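# Slide the green bar into the five-piece puzzle

## Task

Push the green bar into the puzzle's open side until it lines up flush with the purple bar and all five pieces interlock. The whole puzzle must end up resting entirely on the table and not propped against any fixed object.

## Robot and tools

Robot: two arms, left_arm and right_arm, each ending in a five-finger hand. right_arm has a right hand and left_arm has its mirror image. Measured bases: left_arm at (+0.003, +0.429, 0) m, right_arm at (-0.037, -0.473, 0) m, both facing nearly along +x. A camera stand is fixed to the floor behind the arms.

Scene frame: origin at table-top height, halfway between the nominal arm bases. +z is up, +x points out over the table, and left_arm is on the +y side. Image left and right do not follow these names. All positions, orientations (quat_wxyz), velocities and targets use this frame.

Hand point: the spot each arm controls. It sits 0.05 m in front of the palm and 0.15 m out from the wrist face. Its +z runs along the straight fingers and +y comes out of the palm. For the right hand +x runs across the palm away from the thumb; for the left hand +x points toward the thumb. Straight fingers reach 0.06 to 0.07 m past the point. A bracket on the little-finger side of the wrist can strike objects. With the fingers level, the wrist can hang up to 0.11 m (palm down) or 0.23 m (palm up) below the point and may reach the table first.

A row is 28 numbers in [-1, 1] and covers both arms, even if only one moves. Order: left_arm dx, dy, dz, rx, ry, rz; left hand little, ring, middle, index, thumb_bend, thumb_turn, force_limit, speed; then the same fourteen for right_arm. The pose numbers are offsets, not poses. They count along scene axes from the arm's Hand target at the moment the action or move begins. 1.0 equals 0.6 m or 180 degrees. rx, ry, rz form one rotation vector, turned about the Hand target's position. Six zeros mean: stay at, or go back to, the Hand target.

Hand numbers: fingers and thumb_bend run from +1 straight to -1 curled. thumb_turn runs from +1 beside the palm to -1 across in front of it, which is the grasping position; it holds things about 0.035 to 0.065 m thick. force_limit runs from -1 (about 0 N) to +1 (10 N; 15 N for the two thumb motors). speed scales from near zero at -1 up to full at +0.48 and above; use -0.94 or lower for a soft grip. No value means keep as is. To leave a hand unchanged, resend the last eight numbers that were actually carried out for it. If it has none yet, send its hand_measured followed by hand_force_limit and hand_speed. To grip harder, raise force_limit and send a target more closed than hand_measured.

Tools:
- execute_actions(actions, cameras): actions is a list of actions, each a list of up to 15 rows, one row per 1/30 s. A shorter action repeats its last row. Every row in an action is counted from that action's starting Hand target. An empty list returns camera images.
- move(target, speed, blend, stop_force, zero, blocking, cameras): target is one row, or a list of up to 15 rows. Each row's offsets count from the same starting Hand targets, not from the previous row. The hand point travels in a straight line. speed is in m/s, 0.002 to 3.6, default 0.25; turning is capped at twice that in rad/s. A move lasts at most 10 s. blend is a corner radius in m for lists. stop_force (3 to 120 N, one value for both arms) ends an arm's path when the wrist sensor feels that much push against its motion. Don't use it while the hand turns, or when pulling away from something already pressed. zero (true by default) re-zeroes the sensor first. blocking=false returns early and cannot be combined with stop_force.
- wait(seconds 0 to 10, cameras): lets time pass while the arms hold.
- stop(cameras): brakes a running move.
- zoom_image(camera, region [x0, y0, x1, y1]): pixel box in that camera's latest image, at most 504 by 504.
- show_instructions(): shows the reference pages.
- zero_wrist_force(arm): re-zeroes that arm's wrist force sensor.
- finished_scene(scene): ends the current scene; give its number.
Cameras: cam_high (fixed, overhead view), cam_left_wrist, cam_right_wrist, each 672x504. ["all"] requests all of them.

Results: for each arm, end_effector_position (m), end_effector_quat_wxyz, velocities, and the Hand target (the last commanded pose after clipping; the next offsets start from it). hand_measured, hand_stopped_by (moving, target, force, stalled, fault) and hand_load_n (N, positive when pushed open) each give six values in motor order. Joint positions and torques. Wrist force and torque, in hand-point axes, plus the peak since the last report. A move also adds a move: line with its ending (done, off_target, moving, held, fault) and any limits (paced, held). Reported positions may be off by a few cm. The hand point often stops short of the Hand target; if it does, send the remaining distance as an offset. MOTOR HOT and fault lines also appear.

Cautions: arms are stiff, so aiming even slightly past a solid contact can trigger a stop. A stop comes from about 150 N on any part, or from joint torque at its limit; the wrist limits are only about 21 to 22 N m, and the arm then halts for 10 s. Push slowly with modest force. Keep the arms and hands apart, because pressing them together can fail the task. The controller clips commanded orientation to within 32 degrees of the measured one. Route paths around an arm's own base, not close past it. Never let a piece drop or leave the table, or be set down off it. Release a part only once it is still. Holding loads or pressing on unreachable poses heats the motors, and near 85 °C the arm is braked.

Each tool is called after "Emit:" as name(argument=value, ...) on one line, values as JSON.

Reference images:

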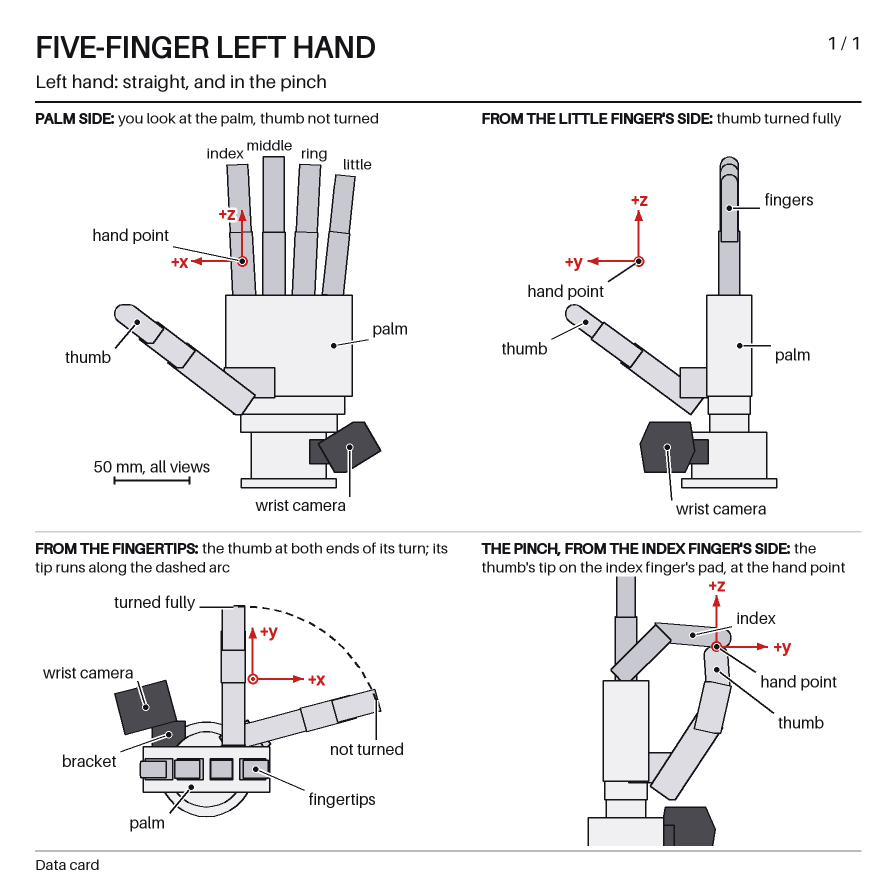

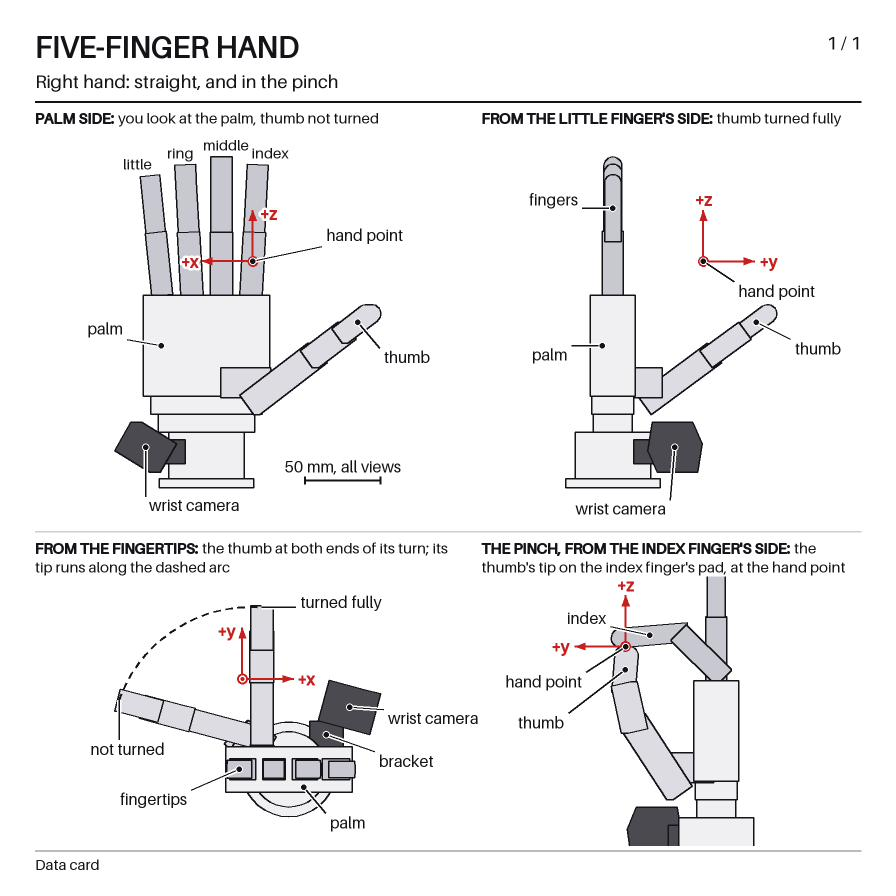

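## Session

Emit:
execute_actions(actions=[])

Scene clock: 0.00 s.
left_arm: end_effector_position=(+0.1133, +0.2677, +0.1847) hand_measured=(+1.000, +1.000, +1.000, +1.000, +1.000, +1.000) hand_load_n=(+0.0, +0.0, +0.0, +0.0, +0.0, +0.0) hand_stopped_by=(target, target, target, target, target, target) hand_force_limit=0.00 hand_speed=-0.80 end_effector_quat_wxyz=(+0.067, -0.135, +0.963, +0.225) | right_arm: end_effector_position=(+0.6687, -0.2039, +0.2858) hand_measured=(+1.000, +1.000, +1.000, +1.000, +1.000, +1.000) hand_load_n=(+0.0, +0.0, +0.0, +0.0, +0.0, +0.0) hand_stopped_by=(target, target, target, target, target, target) hand_force_limit=0.00 hand_speed=-0.80 end_effector_quat_wxyz=(-0.139, +0.735, +0.612, +0.258)
Joint positions: left_arm=[2.407 -1.788 -1.942 1.871 -1.953 3.612] | right_arm=[0.053 -0.699 0.453 1.53 1.043 0.332]
Joint velocities: within noise
Joint torques (N m): no reading
Wrist force (N): no reading
Wrist torque (N m): no reading
Wrist force, peak (N): no reading
Hand target: left_arm +0.1133, +0.2677, +0.1847; +0.067, -0.135, +0.963, +0.225 | right_arm +0.6687, -0.2039, +0.2858; -0.139, +0.735, +0.612, +0.258

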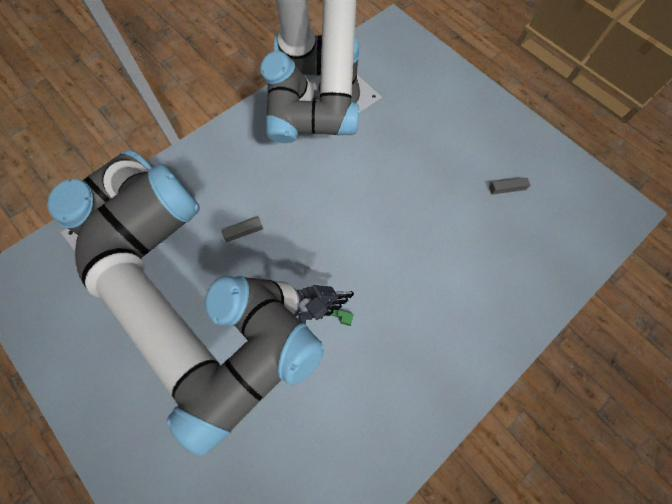

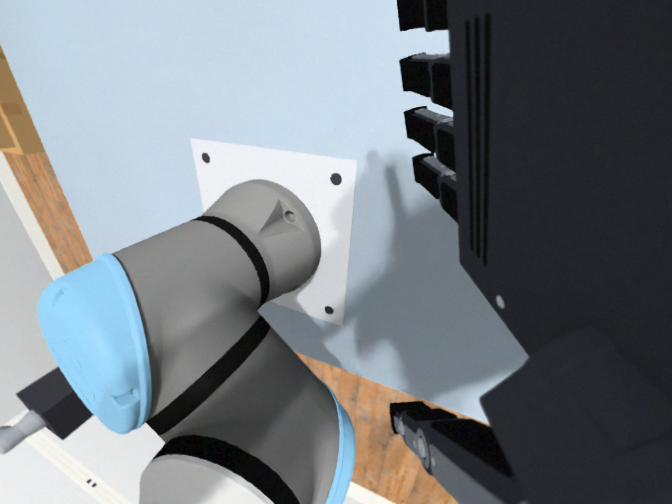

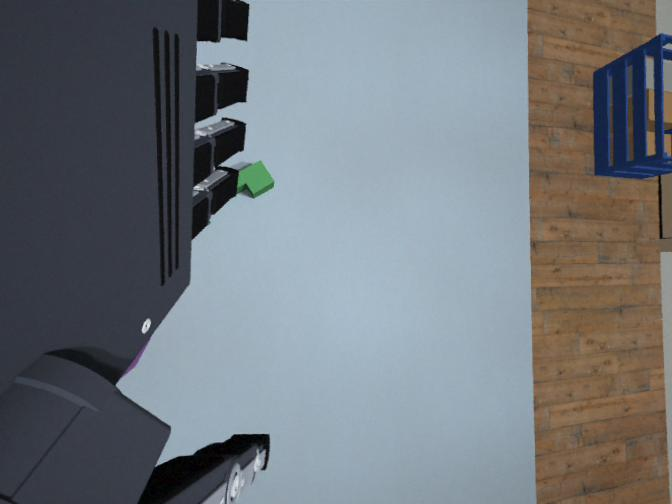

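Emit:
move(target=[0,0,0,0,0,0,1,1,1,1,1,1,0,-0.8,-0.1,-0.35,0.2,0,0,0,1,1,1,1,1,1,0,-0.8], cameras=["all"])

Scene clock: 7.00 s.
left_arm: end_effector_position=(+0.1133, +0.2677, +0.1847) hand_measured=(+1.000, +1.000, +1.000, +1.000, +1.000, +1.000) hand_load_n=(+0.0, +0.0, +0.0, +0.0, +0.0, +0.0) hand_stopped_by=(target, target, target, target, target, target) hand_force_limit=0.00 hand_speed=-0.80 end_effector_quat_wxyz=(+0.067, -0.135, +0.963, +0.225) | right_arm: end_effector_position=(+0.6087, -0.4139, +0.4058) hand_measured=(+1.000, +1.000, +1.000, +1.000, +1.000, +1.000) hand_load_n=(+0.0, +0.0, +0.0, +0.0, +0.0, +0.0) hand_stopped_by=(target, target, target, target, target, target) hand_force_limit=0.00 hand_speed=-0.80 end_effector_quat_wxyz=(-0.139, +0.735, +0.612, +0.258)
Joint positions: left_arm=[2.407 -1.788 -1.942 1.871 -1.953 3.612] | right_arm=[-0.33 -0.942 0.626 1.839 0.978 -0.114]
Joint torques (N m): left_arm=[0.07 28.78 16.52 -3.7 -0.74 -0.21] | right_arm=[-8.61 -55.16 -12.6 6.02 0.98 -1.28]
Wrist force (N): left_arm=[0.0 -0.1 0.1] | right_arm=[0.3 -0.3 0.4]
Wrist torque (N m): left_arm=[-0.02 0.00 0.01] | right_arm=[-0.07 -0.07 0.07]
Wrist force, peak (N): left_arm=[0.1 -0.2 -0.5] | right_arm=[1.0 0.0 2.2]
Hand target: left_arm +0.1133, +0.2677, +0.1847; +0.067, -0.135, +0.963, +0.225 | right_arm +0.6087, -0.4139, +0.4058; -0.139, +0.735, +0.612, +0.258
Off the commanded pose: left_arm 0.000 m, 0 deg | right_arm 0.000 m, 0 deg.
move: done
camera_calibration:
cam_right_wrist: T_world_to_cam=[[0.96765, 0.0016594, 0.252291, -0.687764], [0.00967662, -0.999487, -0.0305402, -0.404046], [0.252111, 0.0319935, -0.967169, 0.366952], [0, 0, 0, 1]] pos_world=[0.576911, -0.414437, 0.516082]

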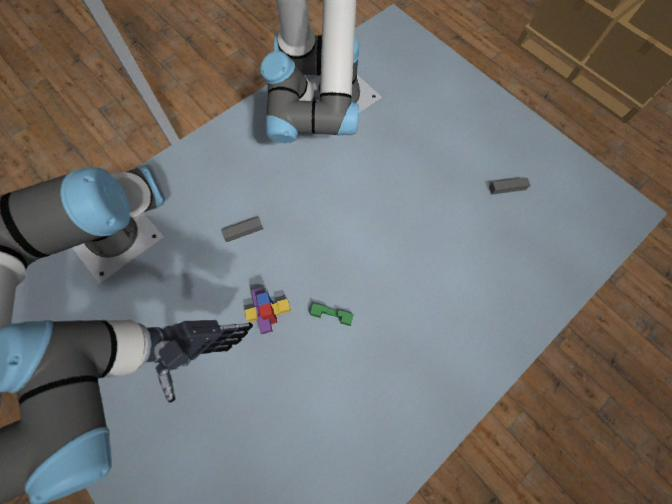

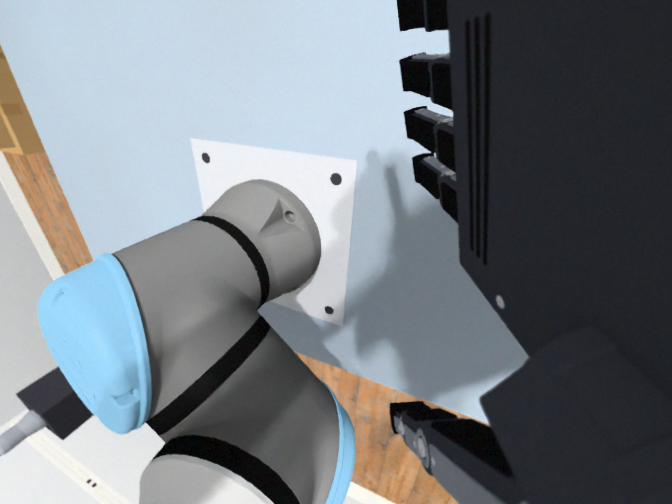

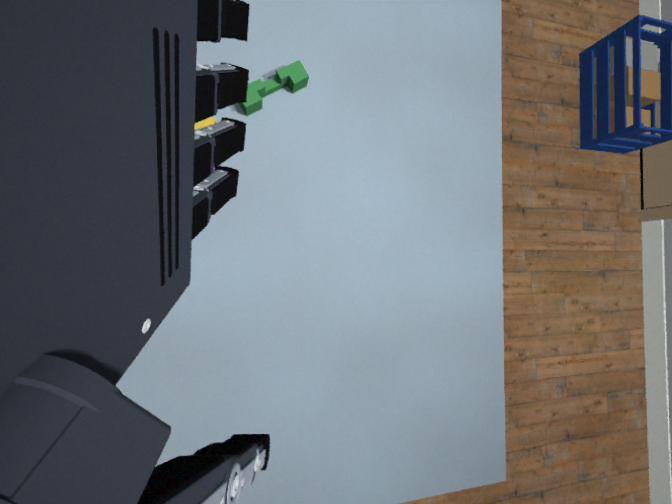

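Emit:
zoom_image(camera="cam_high", region=[220, 260, 370, 360])

Emit:
zoom_image(camera="cam_right_wrist", region=[190, 30, 350, 150])

Scaled by 3.360 from the camera's 672x504 image, which has a finer 960x720 frame.

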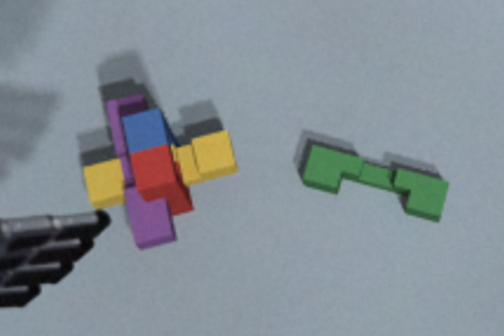

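Scaled by 3.150 from the camera's 672x504 image, which has a finer 960x720 frame.

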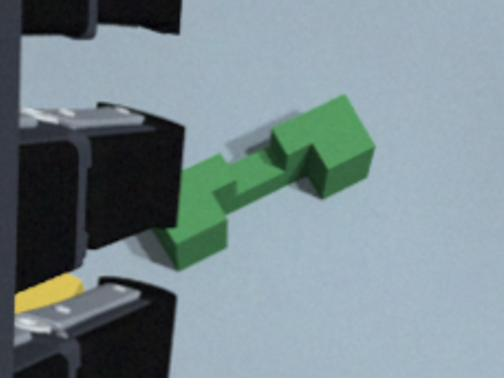

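Emit:
move(target=[0,0,0,0,0,0,1,1,1,1,1,1,0,-0.8,-0.348,0.223,-0.2,0,0,0,1,1,1,1,1,1,0,-0.8], cameras=["all"])

Emit:
zoom_image(camera="cam_right_wrist", region=[200, 100, 500, 400])

Scene clock: 27.00 s.
left_arm: end_effector_position=(+0.1133, +0.2677, +0.1847) hand_measured=(+1.000, +1.000, +1.000, +1.000, +1.000, +1.000) hand_load_n=(+0.0, +0.0, -0.5, -0.5, +0.0, +0.0) hand_stopped_by=(target, target, target, target, target, target) hand_force_limit=0.00 hand_speed=-0.80 end_effector_quat_wxyz=(+0.067, -0.135, +0.963, +0.225) | right_arm: end_effector_position=(+0.3999, -0.2802, +0.2858) hand_measured=(+1.000, +1.000, +1.000, +1.000, +1.000, +1.000) hand_load_n=(+0.0, +0.0, +0.0, +0.0, +0.0, +0.0) hand_stopped_by=(target, target, target, target, target, target) hand_force_limit=0.00 hand_speed=-0.80 end_effector_quat_wxyz=(-0.139, +0.735, +0.612, +0.257)
Joint positions: left_arm=[2.407 -1.788 -1.942 1.871 -1.953 3.612] | right_arm=[-0.12 -1.501 1.667 1.22 1.003 0.136]
Joint torques (N m): left_arm=[0.27 29.48 16.61 -3.94 -0.73 -0.24] | right_arm=[8.01 -35.45 -13.31 1.14 -3.17 1.5]
Wrist force (N): left_arm=[0.1 -0.2 0.0] | right_arm=[0.0 0.1 0.5]
Wrist torque (N m): left_arm=[-0.03 -0.01 0.01] | right_arm=[-0.03 -0.02 -0.06]
Wrist force, peak (N): left_arm=[0.3 -0.3 -0.2] | right_arm=[0.2 -2.1 1.3]
Hand target: left_arm +0.1133, +0.2677, +0.1847; +0.067, -0.135, +0.963, +0.225 | right_arm +0.3999, -0.2801, +0.2858; -0.139, +0.735, +0.612, +0.258
Off the commanded pose: left_arm 0.000 m, 0 deg | right_arm 0.000 m, 0 deg.
move: done
camera_calibration:
cam_right_wrist: T_world_to_cam=[[0.967754, 0.00167202, 0.251892, -0.455566], [0.0096511, -0.99949, -0.0304444, -0.272085], [0.251713, 0.0318938, -0.967276, 0.299514], [0, 0, 0, 1]] pos_world=[0.368111, -0.280737, 0.396183]

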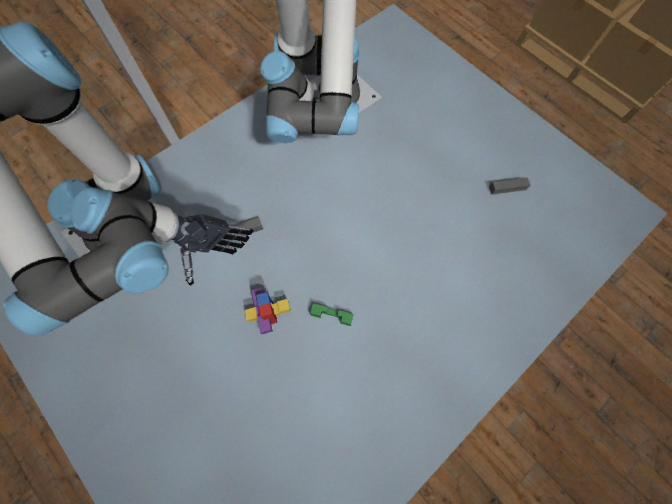

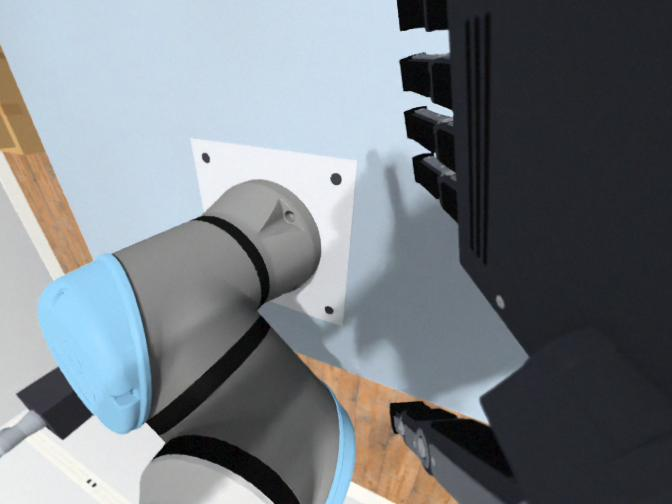

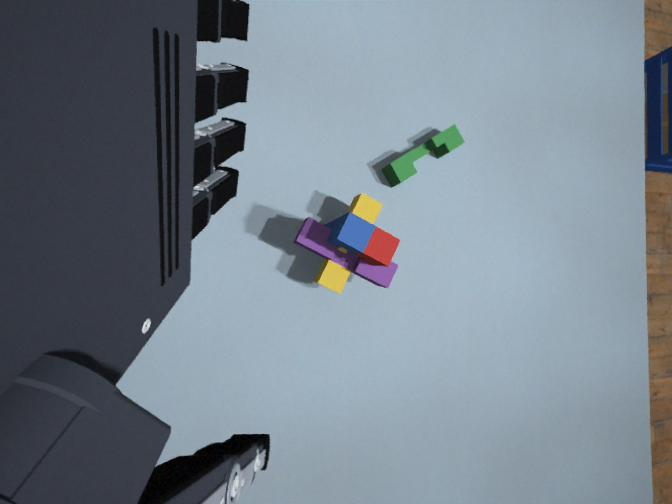

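Scaled by 1.680 from the camera's 672x504 image, which has a finer 960x720 frame.

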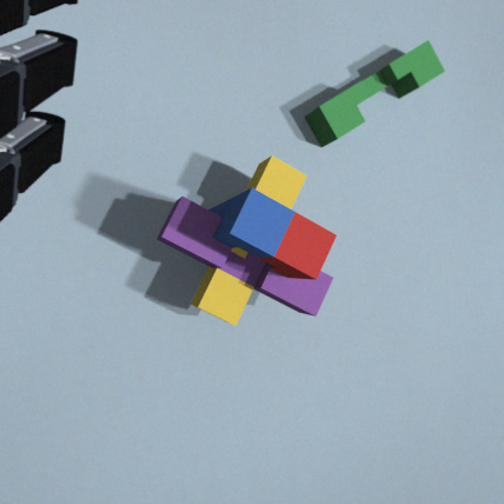

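Emit:
zoom_image(camera="cam_right_wrist", region=[280, 180, 420, 310])

Emit:
zoom_image(camera="cam_right_wrist", region=[360, 110, 480, 200])

Emit:
zoom_image(camera="cam_high", region=[235, 280, 365, 345])

Scaled by 3.600 from the camera's 672x504 image, which has a finer 960x720 frame.

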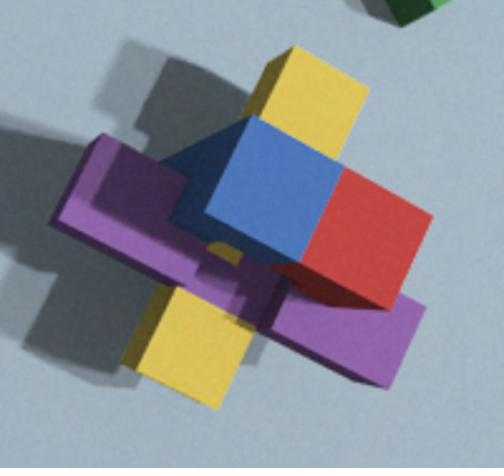

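Scaled by 4.200 from the camera's 672x504 image, which has a finer 960x720 frame.

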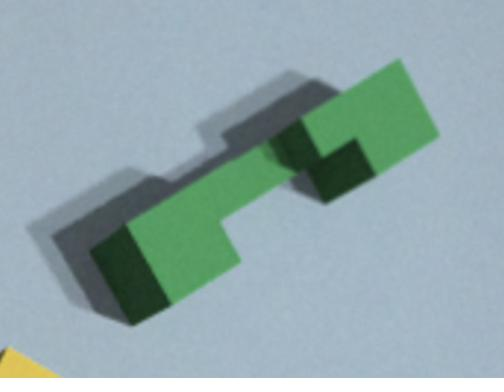

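Scaled by 3.877 from the camera's 672x504 image, which has a finer 960x720 frame.

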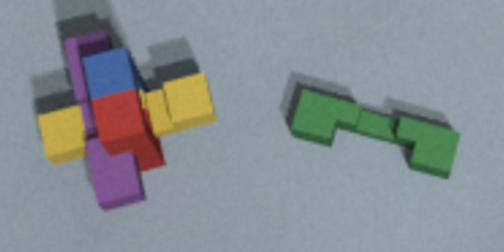

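Emit:
move(target=[[0,0,0,0,0,0,1,1,1,1,1,1,0,-0.8,0.15,0.2,0.0,-0.236,0.1796,-0.0555,1,1,1,1,1,1,0,-0.8],[0,0,0,0,0,0,1,1,1,1,1,1,0,-0.8,0.217,0.2335,-0.134,-0.236,0.1796,-0.0555,1,1,1,1,1,1,0,-0.8]], blend=0.03, cameras=["all"])

Emit:
zoom_image(camera="cam_right_wrist", region=[200, 100, 500, 400])

Scene clock: 100.60 s.
left_arm: end_effector_position=(+0.1133, +0.2677, +0.1847) hand_measured=(+1.000, +1.000, +1.000, +1.000, +1.000, +1.000) hand_load_n=(+0.0, +0.0, +0.0, +0.0, +0.0, +0.0) hand_stopped_by=(target, target, target, target, target, target) hand_force_limit=0.00 hand_speed=-0.80 end_effector_quat_wxyz=(+0.067, -0.135, +0.963, +0.225) | right_arm: end_effector_position=(+0.5284, -0.1412, +0.2048) hand_measured=(+1.000, +1.000, +1.000, +1.000, +1.000, +1.000) hand_load_n=(+0.0, +0.0, +0.0, -0.5, +0.0, +0.0) hand_stopped_by=(target, target, target, target, target, target) hand_force_limit=0.00 hand_speed=-0.80 end_effector_quat_wxyz=(+0.002, +0.817, +0.572, -0.080)
Joint positions: left_arm=[2.407 -1.788 -1.942 1.871 -1.953 3.612] | right_arm=[0.418 -0.36 0.035 2.053 1.602 0.788]
Joint torques (N m): left_arm=[0.12 30.16 16.6 -4.04 -0.95 -0.43] | right_arm=[-7.39 -59.8 -12.23 2.51 0.31 -0.01]
Wrist force (N): left_arm=[0.1 -0.2 -0.1] | right_arm=[-1.6 -0.7 0.4]
Wrist torque (N m): left_arm=[-0.03 -0.01 0.01] | right_arm=[-0.18 0.24 -0.03]
Wrist force, peak (N): left_arm=[0.0 -0.5 -0.3] | right_arm=[-2.5 -1.6 -0.8]
Hand target: left_arm +0.1133, +0.2677, +0.1847; +0.067, -0.135, +0.963, +0.225 | right_arm +0.5301, -0.1400, +0.2054; -0.006, +0.825, +0.537, -0.177
Off the commanded pose: left_arm 0.000 m, 0 deg | right_arm 0.002 m, 12 deg.
elbow stopped short (right arm): the move would have taken joint 3 (elbow) straighter than the controller allows.
move: off_target (right_arm)
camera_calibration:
cam_right_wrist: T_world_to_cam=[[0.988985, -0.0963565, -0.11236, -0.510221], [-0.0137515, -0.815626, 0.578416, -0.223311], [-0.147378, -0.5705, -0.807966, 0.277573], [0, 0, 0, 1]] pos_world=[0.542438, -0.0729463, 0.296108]

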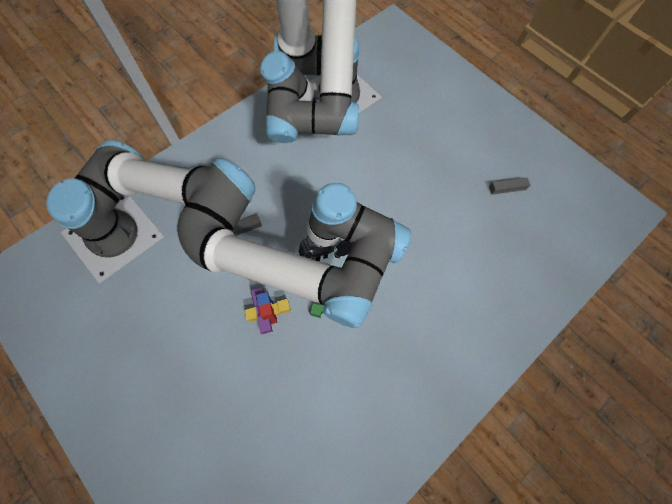

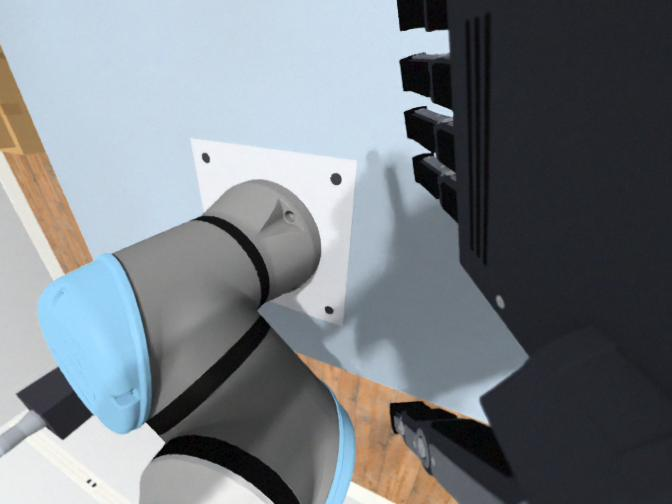

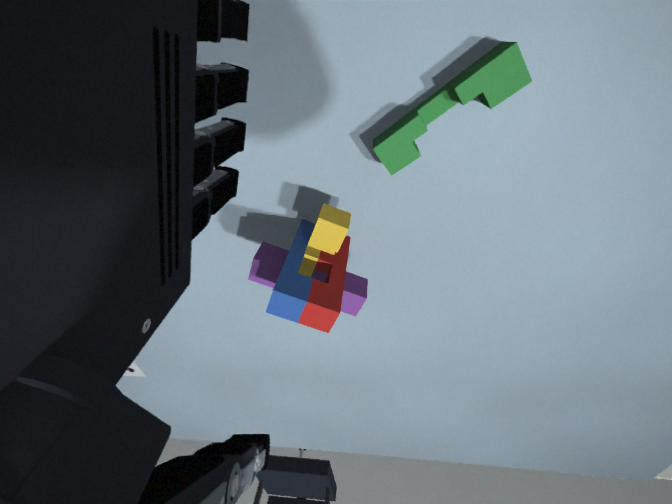

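Scaled by 1.680 from the camera's 672x504 image, which has a finer 960x720 frame.

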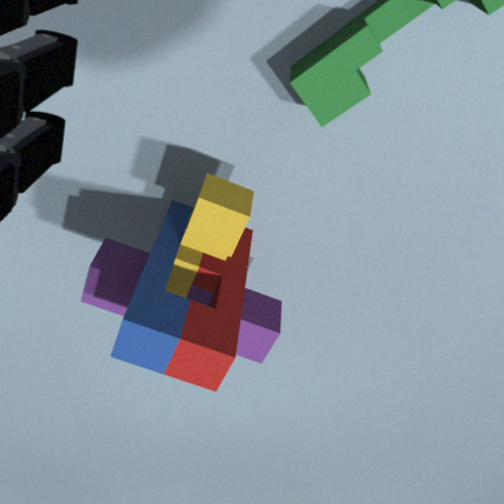

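Emit:
zoom_image(camera="cam_right_wrist", region=[240, 190, 380, 340])

Emit:
zoom_image(camera="cam_right_wrist", region=[350, 30, 540, 180])

Scaled by 3.360 from the camera's 672x504 image, which has a finer 960x720 frame.

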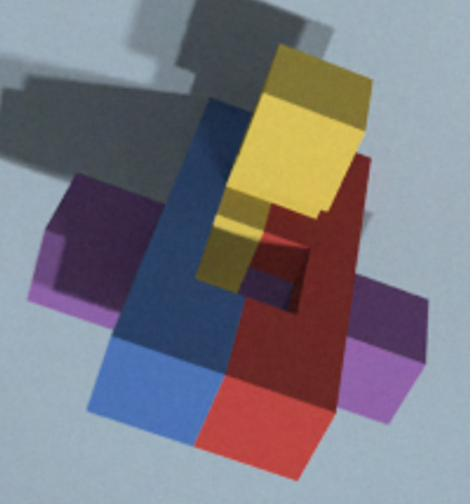

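Scaled by 2.653 from the camera's 672x504 image, which has a finer 960x720 frame.

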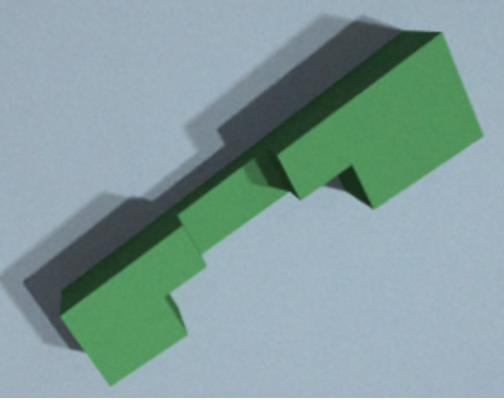

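Emit:
move(target=[0,0,0,0,0,0,1,1,1,1,1,1,0,-0.8,-0.033,-0.083,-0.1,0,0,0,1,1,1,1,1,1,0,-0.8], cameras=["all"])

Emit:
zoom_image(camera="cam_right_wrist", region=[230, 150, 430, 370])

Scene clock: 140.27 s.
left_arm: end_effector_position=(+0.1133, +0.2677, +0.1847) hand_measured=(+1.000, +1.000, +1.000, +1.000, +1.000, +1.000) hand_load_n=(+0.0, +0.0, +0.0, +0.0, +0.0, +0.0) hand_stopped_by=(target, target, target, target, target, target) hand_force_limit=0.00 hand_speed=-0.80 end_effector_quat_wxyz=(+0.067, -0.135, +0.963, +0.225) | right_arm: end_effector_position=(+0.5103, -0.1898, +0.1454) hand_measured=(+1.000, +1.000, +1.000, +1.000, +1.000, +1.000) hand_load_n=(+0.0, +0.0, +0.0, +0.0, +0.0, +0.0) hand_stopped_by=(target, target, target, target, target, target) hand_force_limit=0.00 hand_speed=-0.80 end_effector_quat_wxyz=(-0.006, +0.825, +0.537, -0.177)
Joint positions: left_arm=[2.407 -1.788 -1.942 1.871 -1.953 3.612] | right_arm=[0.368 -0.453 0.451 1.924 1.625 0.814]
Joint torques (N m): left_arm=[-0.19 31.32 16.72 -4.16 -0.87 -0.39] | right_arm=[0.26 -71.9 -15.04 7.04 -1.9 -1.45]
Wrist force (N): left_arm=[0.1 -0.3 -0.2] | right_arm=[-1.9 -0.5 0.3]
Wrist torque (N m): left_arm=[-0.04 -0.02 0.02] | right_arm=[-0.15 0.30 -0.12]
Wrist force, peak (N): left_arm=[0.0 -0.4 -0.2] | right_arm=[-2.5 -0.1 1.7]
Hand target: left_arm +0.1133, +0.2677, +0.1847; +0.067, -0.135, +0.963, +0.225 | right_arm +0.5103, -0.1898, +0.1454; -0.006, +0.825, +0.537, -0.177
Off the commanded pose: left_arm 0.000 m, 0 deg | right_arm 0.000 m, 0 deg.
move: done
camera_calibration:
cam_right_wrist: T_world_to_cam=[[0.948176, -0.182446, -0.260145, -0.477688], [0.0358811, -0.752006, 0.658179, -0.253727], [-0.315713, -0.633403, -0.706488, 0.258401], [0, 0, 0, 1]] pos_world=[0.543617, -0.114284, 0.225287]

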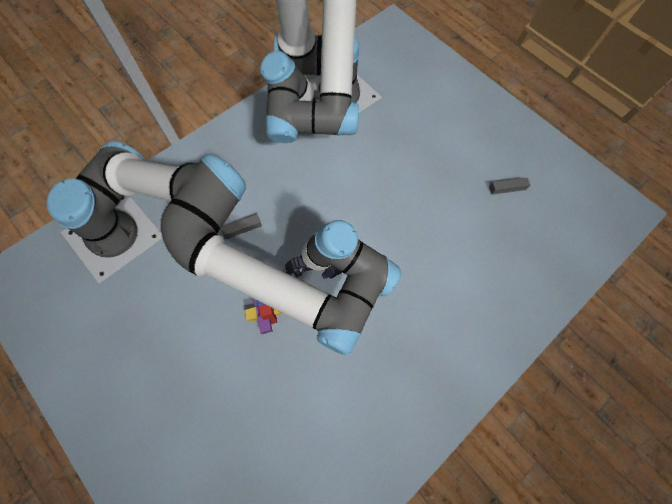

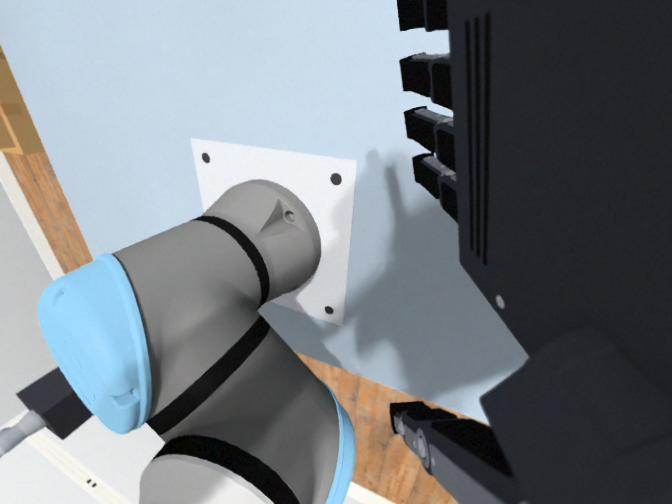

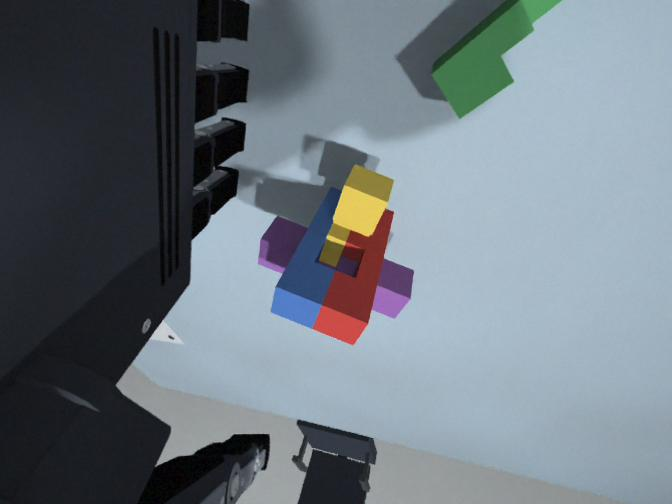

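Scaled by 2.291 from the camera's 672x504 image, which has a finer 960x720 frame.

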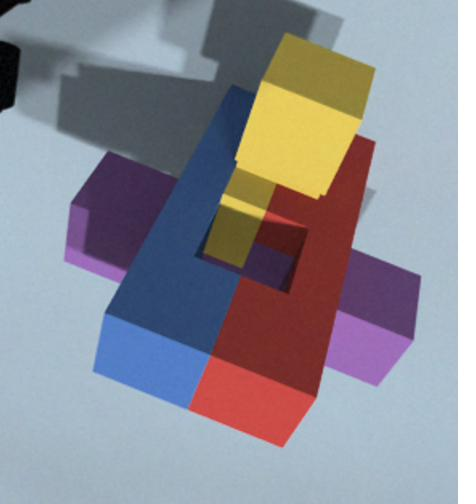

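Emit:
zoom_image(camera="cam_right_wrist", region=[300, 180, 400, 290])

Scaled by 4.582 from the camera's 672x504 image, which has a finer 960x720 frame.

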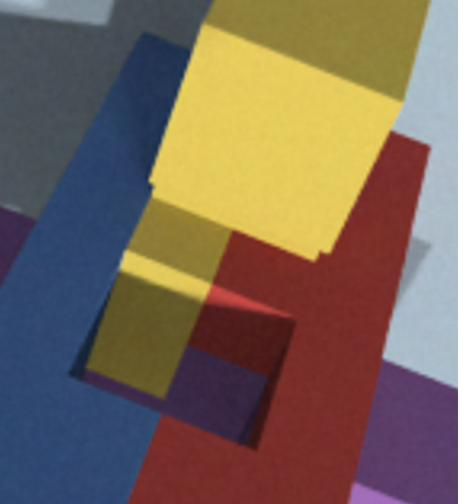

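Emit:
move(target=[0,0,0,0,0,0,1,1,1,1,1,1,0,-0.8,-0.003,-0.06,0.02,0.161,-0.018,0,1,1,1,1,1,1,0,-0.8], cameras=["all"])

Emit:
zoom_image(camera="cam_right_wrist", region=[260, 170, 440, 340])

Scene clock: 248.87 s.
left_arm: end_effector_position=(+0.1133, +0.2677, +0.1847) hand_measured=(+1.000, +1.000, +1.000, +1.000, +1.000, +1.000) hand_load_n=(+0.0, +0.0, +0.0, +0.0, +0.0, +0.0) hand_stopped_by=(target, target, target, target, target, target) hand_force_limit=0.00 hand_speed=-0.80 end_effector_quat_wxyz=(+0.067, -0.135, +0.963, +0.225) | right_arm: end_effector_position=(+0.5085, -0.2258, +0.1574) hand_measured=(+1.000, +1.000, +1.000, +1.000, +1.000, +1.000) hand_load_n=(+0.0, -0.5, +0.0, +0.0, +0.0, +0.0) hand_stopped_by=(target, target, target, target, target, target) hand_force_limit=0.00 hand_speed=-0.80 end_effector_quat_wxyz=(-0.197, +0.802, +0.564, -0.014)
Joint positions: left_arm=[2.407 -1.788 -1.942 1.871 -1.953 3.612] | right_arm=[0.126 -0.784 0.963 1.605 1.232 0.453]
Joint torques (N m): left_arm=[0.36 29.97 16.64 -4.3 -0.98 -0.42] | right_arm=[-8.14 -61.38 -12.54 5.48 -2.64 -1.39]
Wrist force (N): left_arm=[0.1 -0.2 -0.1] | right_arm=[-0.7 -0.6 0.2]
Wrist torque (N m): left_arm=[-0.03 -0.02 0.02] | right_arm=[-0.14 0.08 0.06]
Wrist force, peak (N): left_arm=[0.0 -0.4 -0.3] | right_arm=[-2.4 -0.9 0.3]
Hand target: left_arm +0.1133, +0.2677, +0.1847; +0.067, -0.135, +0.963, +0.225 | right_arm +0.5085, -0.2258, +0.1574; -0.197, +0.802, +0.564, -0.014
Off the commanded pose: left_arm 0.000 m, 0 deg | right_arm 0.000 m, 0 deg.
move: done
camera_calibration:
cam_right_wrist: T_world_to_cam=[[0.963301, -0.0468659, -0.2643, -0.455808], [0.0108903, -0.977006, 0.212935, -0.256605], [-0.268202, -0.207999, -0.94064, 0.352249], [0, 0, 0, 1]] pos_world=[0.536349, -0.198799, 0.26551]

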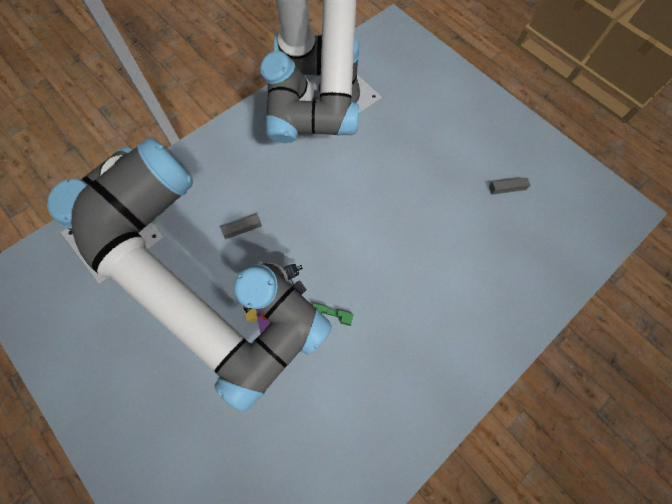

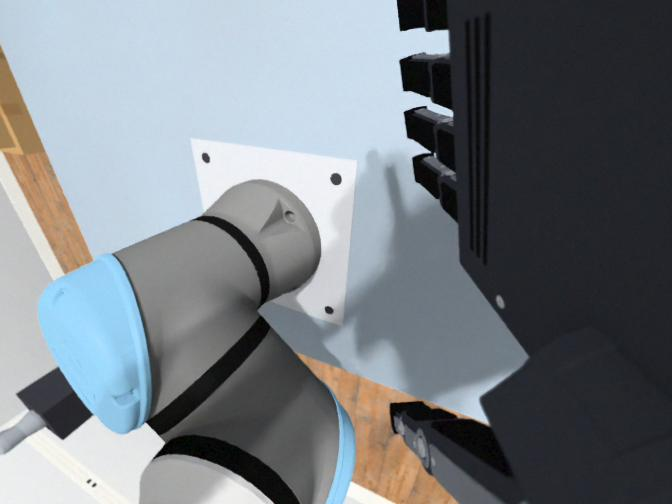

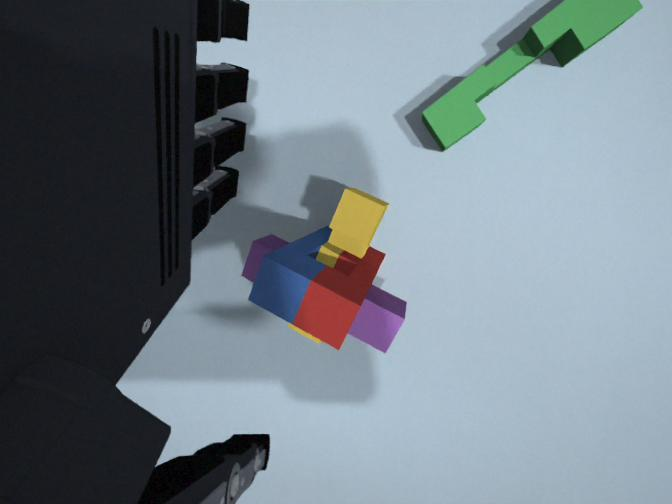

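Scaled by 2.800 from the camera's 672x504 image, which has a finer 960x720 frame.

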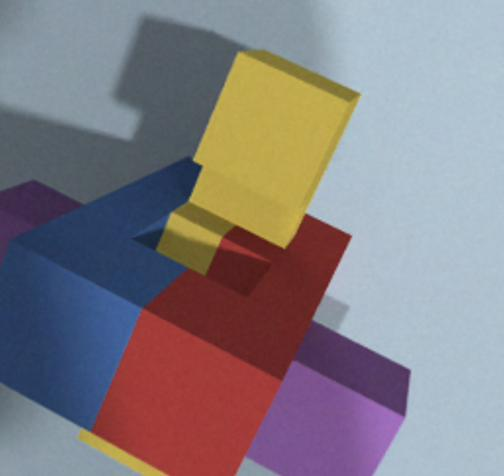

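Emit:
zoom_image(camera="cam_right_wrist", region=[300, 180, 400, 290])

Scaled by 4.582 from the camera's 672x504 image, which has a finer 960x720 frame.

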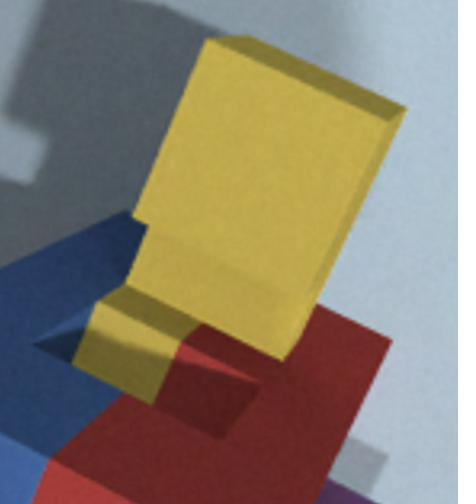

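Emit:
zoom_image(camera="cam_right_wrist", region=[410, 0, 660, 160])

Emit:
zoom_image(camera="cam_high", region=[300, 290, 370, 340])

Scaled by 2.016 from the camera's 672x504 image, which has a finer 960x720 frame.

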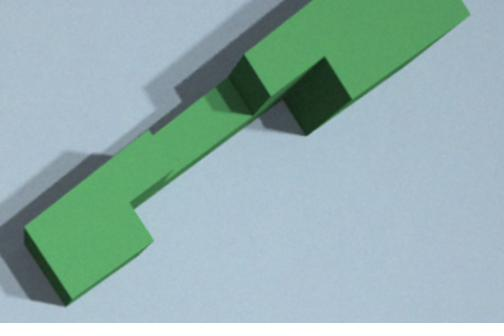

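Scaled by 7.200 from the camera's 672x504 image, which has a finer 960x720 frame.

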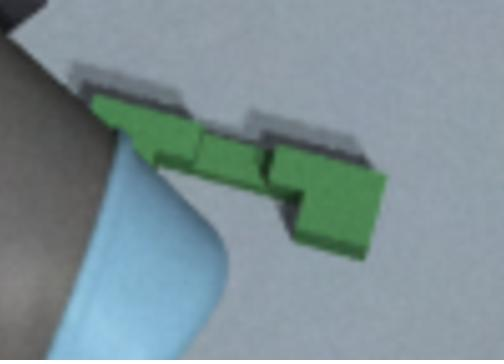

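Emit:
move(target=[[0.2,-0.1,0.25,-0.0723,-0.1279,0.1617,-1,-1,0.3,0.3,1,-1,0,0,0,0,0.22,0,0,0,1,1,1,1,1,1,0,-0.8],[0.5,-0.4,0.25,-0.1446,-0.2558,0.3234,-1,-1,0.3,0.3,1,-1,0,0,-0.1725,-0.347,0.22,0.2632,-0.1674,0.0135,1,1,1,1,1,1,0,-0.8],[0.56,-0.596,0.092,-0.2169,-0.3838,0.4852,-1,-1,0.3,0.3,1,-1,0,0,-0.1725,-0.347,0.22,0.2632,-0.1674,0.0135,1,1,1,1,1,1,0,-0.8]], blend=0.04, cameras=["all"])

Scene clock: 478.83 s.
left_arm: end_effector_position=(+0.4493, -0.0899, +0.2399) hand_measured=(-1.000, -1.000, +0.300, +0.300, +1.000, -1.000) hand_load_n=(+0.0, +0.0, +0.0, +0.0, +0.0, +0.0) hand_stopped_by=(target, target, target, target, target, target) hand_force_limit=0.00 hand_speed=0.00 end_effector_quat_wxyz=(-0.337, +0.812, -0.440, +0.182) end_effector_velocity=(+0.000, +0.000, +0.000) end_effector_angular_velocity=(-0.003, -0.003, +0.003) | right_arm: end_effector_position=(+0.4050, -0.4340, +0.2894) hand_measured=(+1.000, +1.000, +1.000, +1.000, +1.000, +1.000) hand_load_n=(+0.0, +0.0, +0.0, +0.0, +0.0, +0.0) hand_stopped_by=(target, target, target, target, target, target) hand_force_limit=0.00 hand_speed=-0.80 end_effector_quat_wxyz=(-0.350, +0.621, +0.569, +0.410)
Joint positions: left_arm=[2.318 -2.528 -0.444 1.539 -2.347 1.766] | right_arm=[-0.807 -1.303 1.935 1.867 0.775 -1.115]
Joint velocities: left_arm=[0 0 0 0 -0.001 -0.005] | right_arm=[within noise]
Joint torques (N m): left_arm=[-0.55 59.74 17.56 -1.16 -1.85 -2.16] | right_arm=[-6.13 -40.59 -25.69 0.95 -3.37 -1.02]
Wrist force (N): left_arm=[-0.7 0.2 -0.2] | right_arm=[0.9 -0.3 1.4]
Wrist torque (N m): left_arm=[-0.03 0.10 0.06] | right_arm=[-0.12 -0.19 0.10]
Wrist force, peak (N): left_arm=[1.2 -0.2 1.1] | right_arm=[1.2 -0.4 1.4]
Hand target: left_arm +0.4493, -0.0899, +0.2399; -0.337, +0.812, -0.440, +0.182 | right_arm +0.4050, -0.4340, +0.2894; -0.350, +0.621, +0.569, +0.410
Off the commanded pose: left_arm 0.000 m, 0 deg | right_arm 0.000 m, 0 deg.
move: done
camera_calibration:
cam_left_wrist: T_world_to_cam=[[0.680245, 0.115903, 0.723763, -0.471656], [-0.0426091, -0.979497, 0.196904, -0.1184], [0.731745, -0.164782, -0.661359, -0.0692959], [0, 0, 0, 1]] pos_world=[0.366504, -0.0727244, 0.318851]
cam_right_wrist: T_world_to_cam=[[0.964185, -0.00263945, 0.265217, -0.465367], [0.149304, -0.821068, -0.550959, -0.254269], [0.219216, 0.570824, -0.791268, 0.502758], [0, 0, 0, 1]] pos_world=[0.376451, -0.496987, 0.381148]

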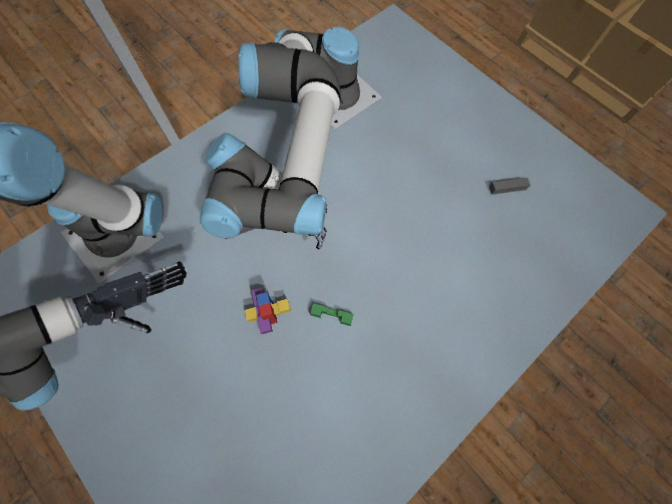

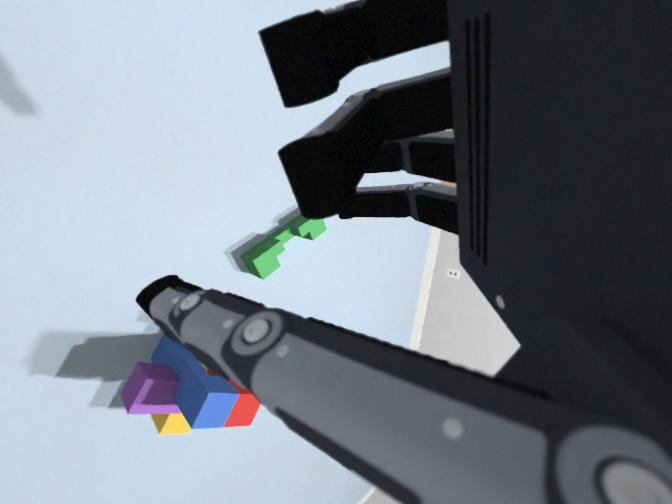

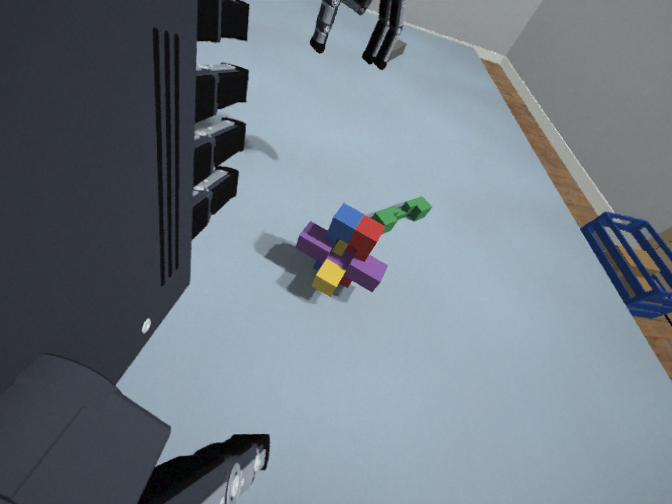

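Emit:
zoom_image(camera="cam_right_wrist", region=[270, 180, 450, 310])

Emit:
zoom_image(camera="cam_left_wrist", region=[200, 190, 360, 300])

Emit:
zoom_image(camera="cam_high", region=[235, 280, 365, 345])

Scaled by 2.800 from the camera's 672x504 image, which has a finer 960x720 frame.

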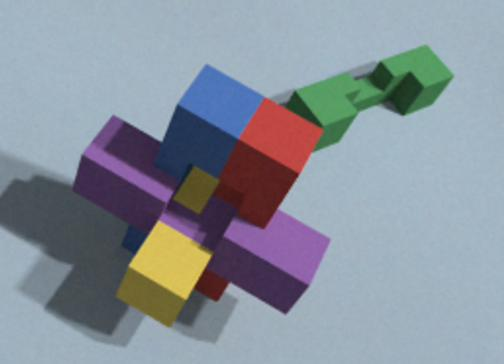

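Scaled by 3.150 from the camera's 672x504 image, which has a finer 960x720 frame.

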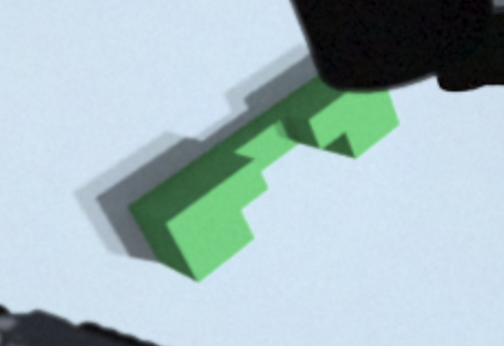

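Scaled by 3.877 from the camera's 672x504 image, which has a finer 960x720 frame.

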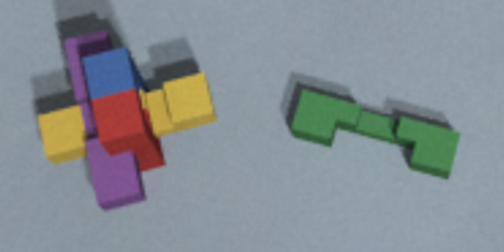

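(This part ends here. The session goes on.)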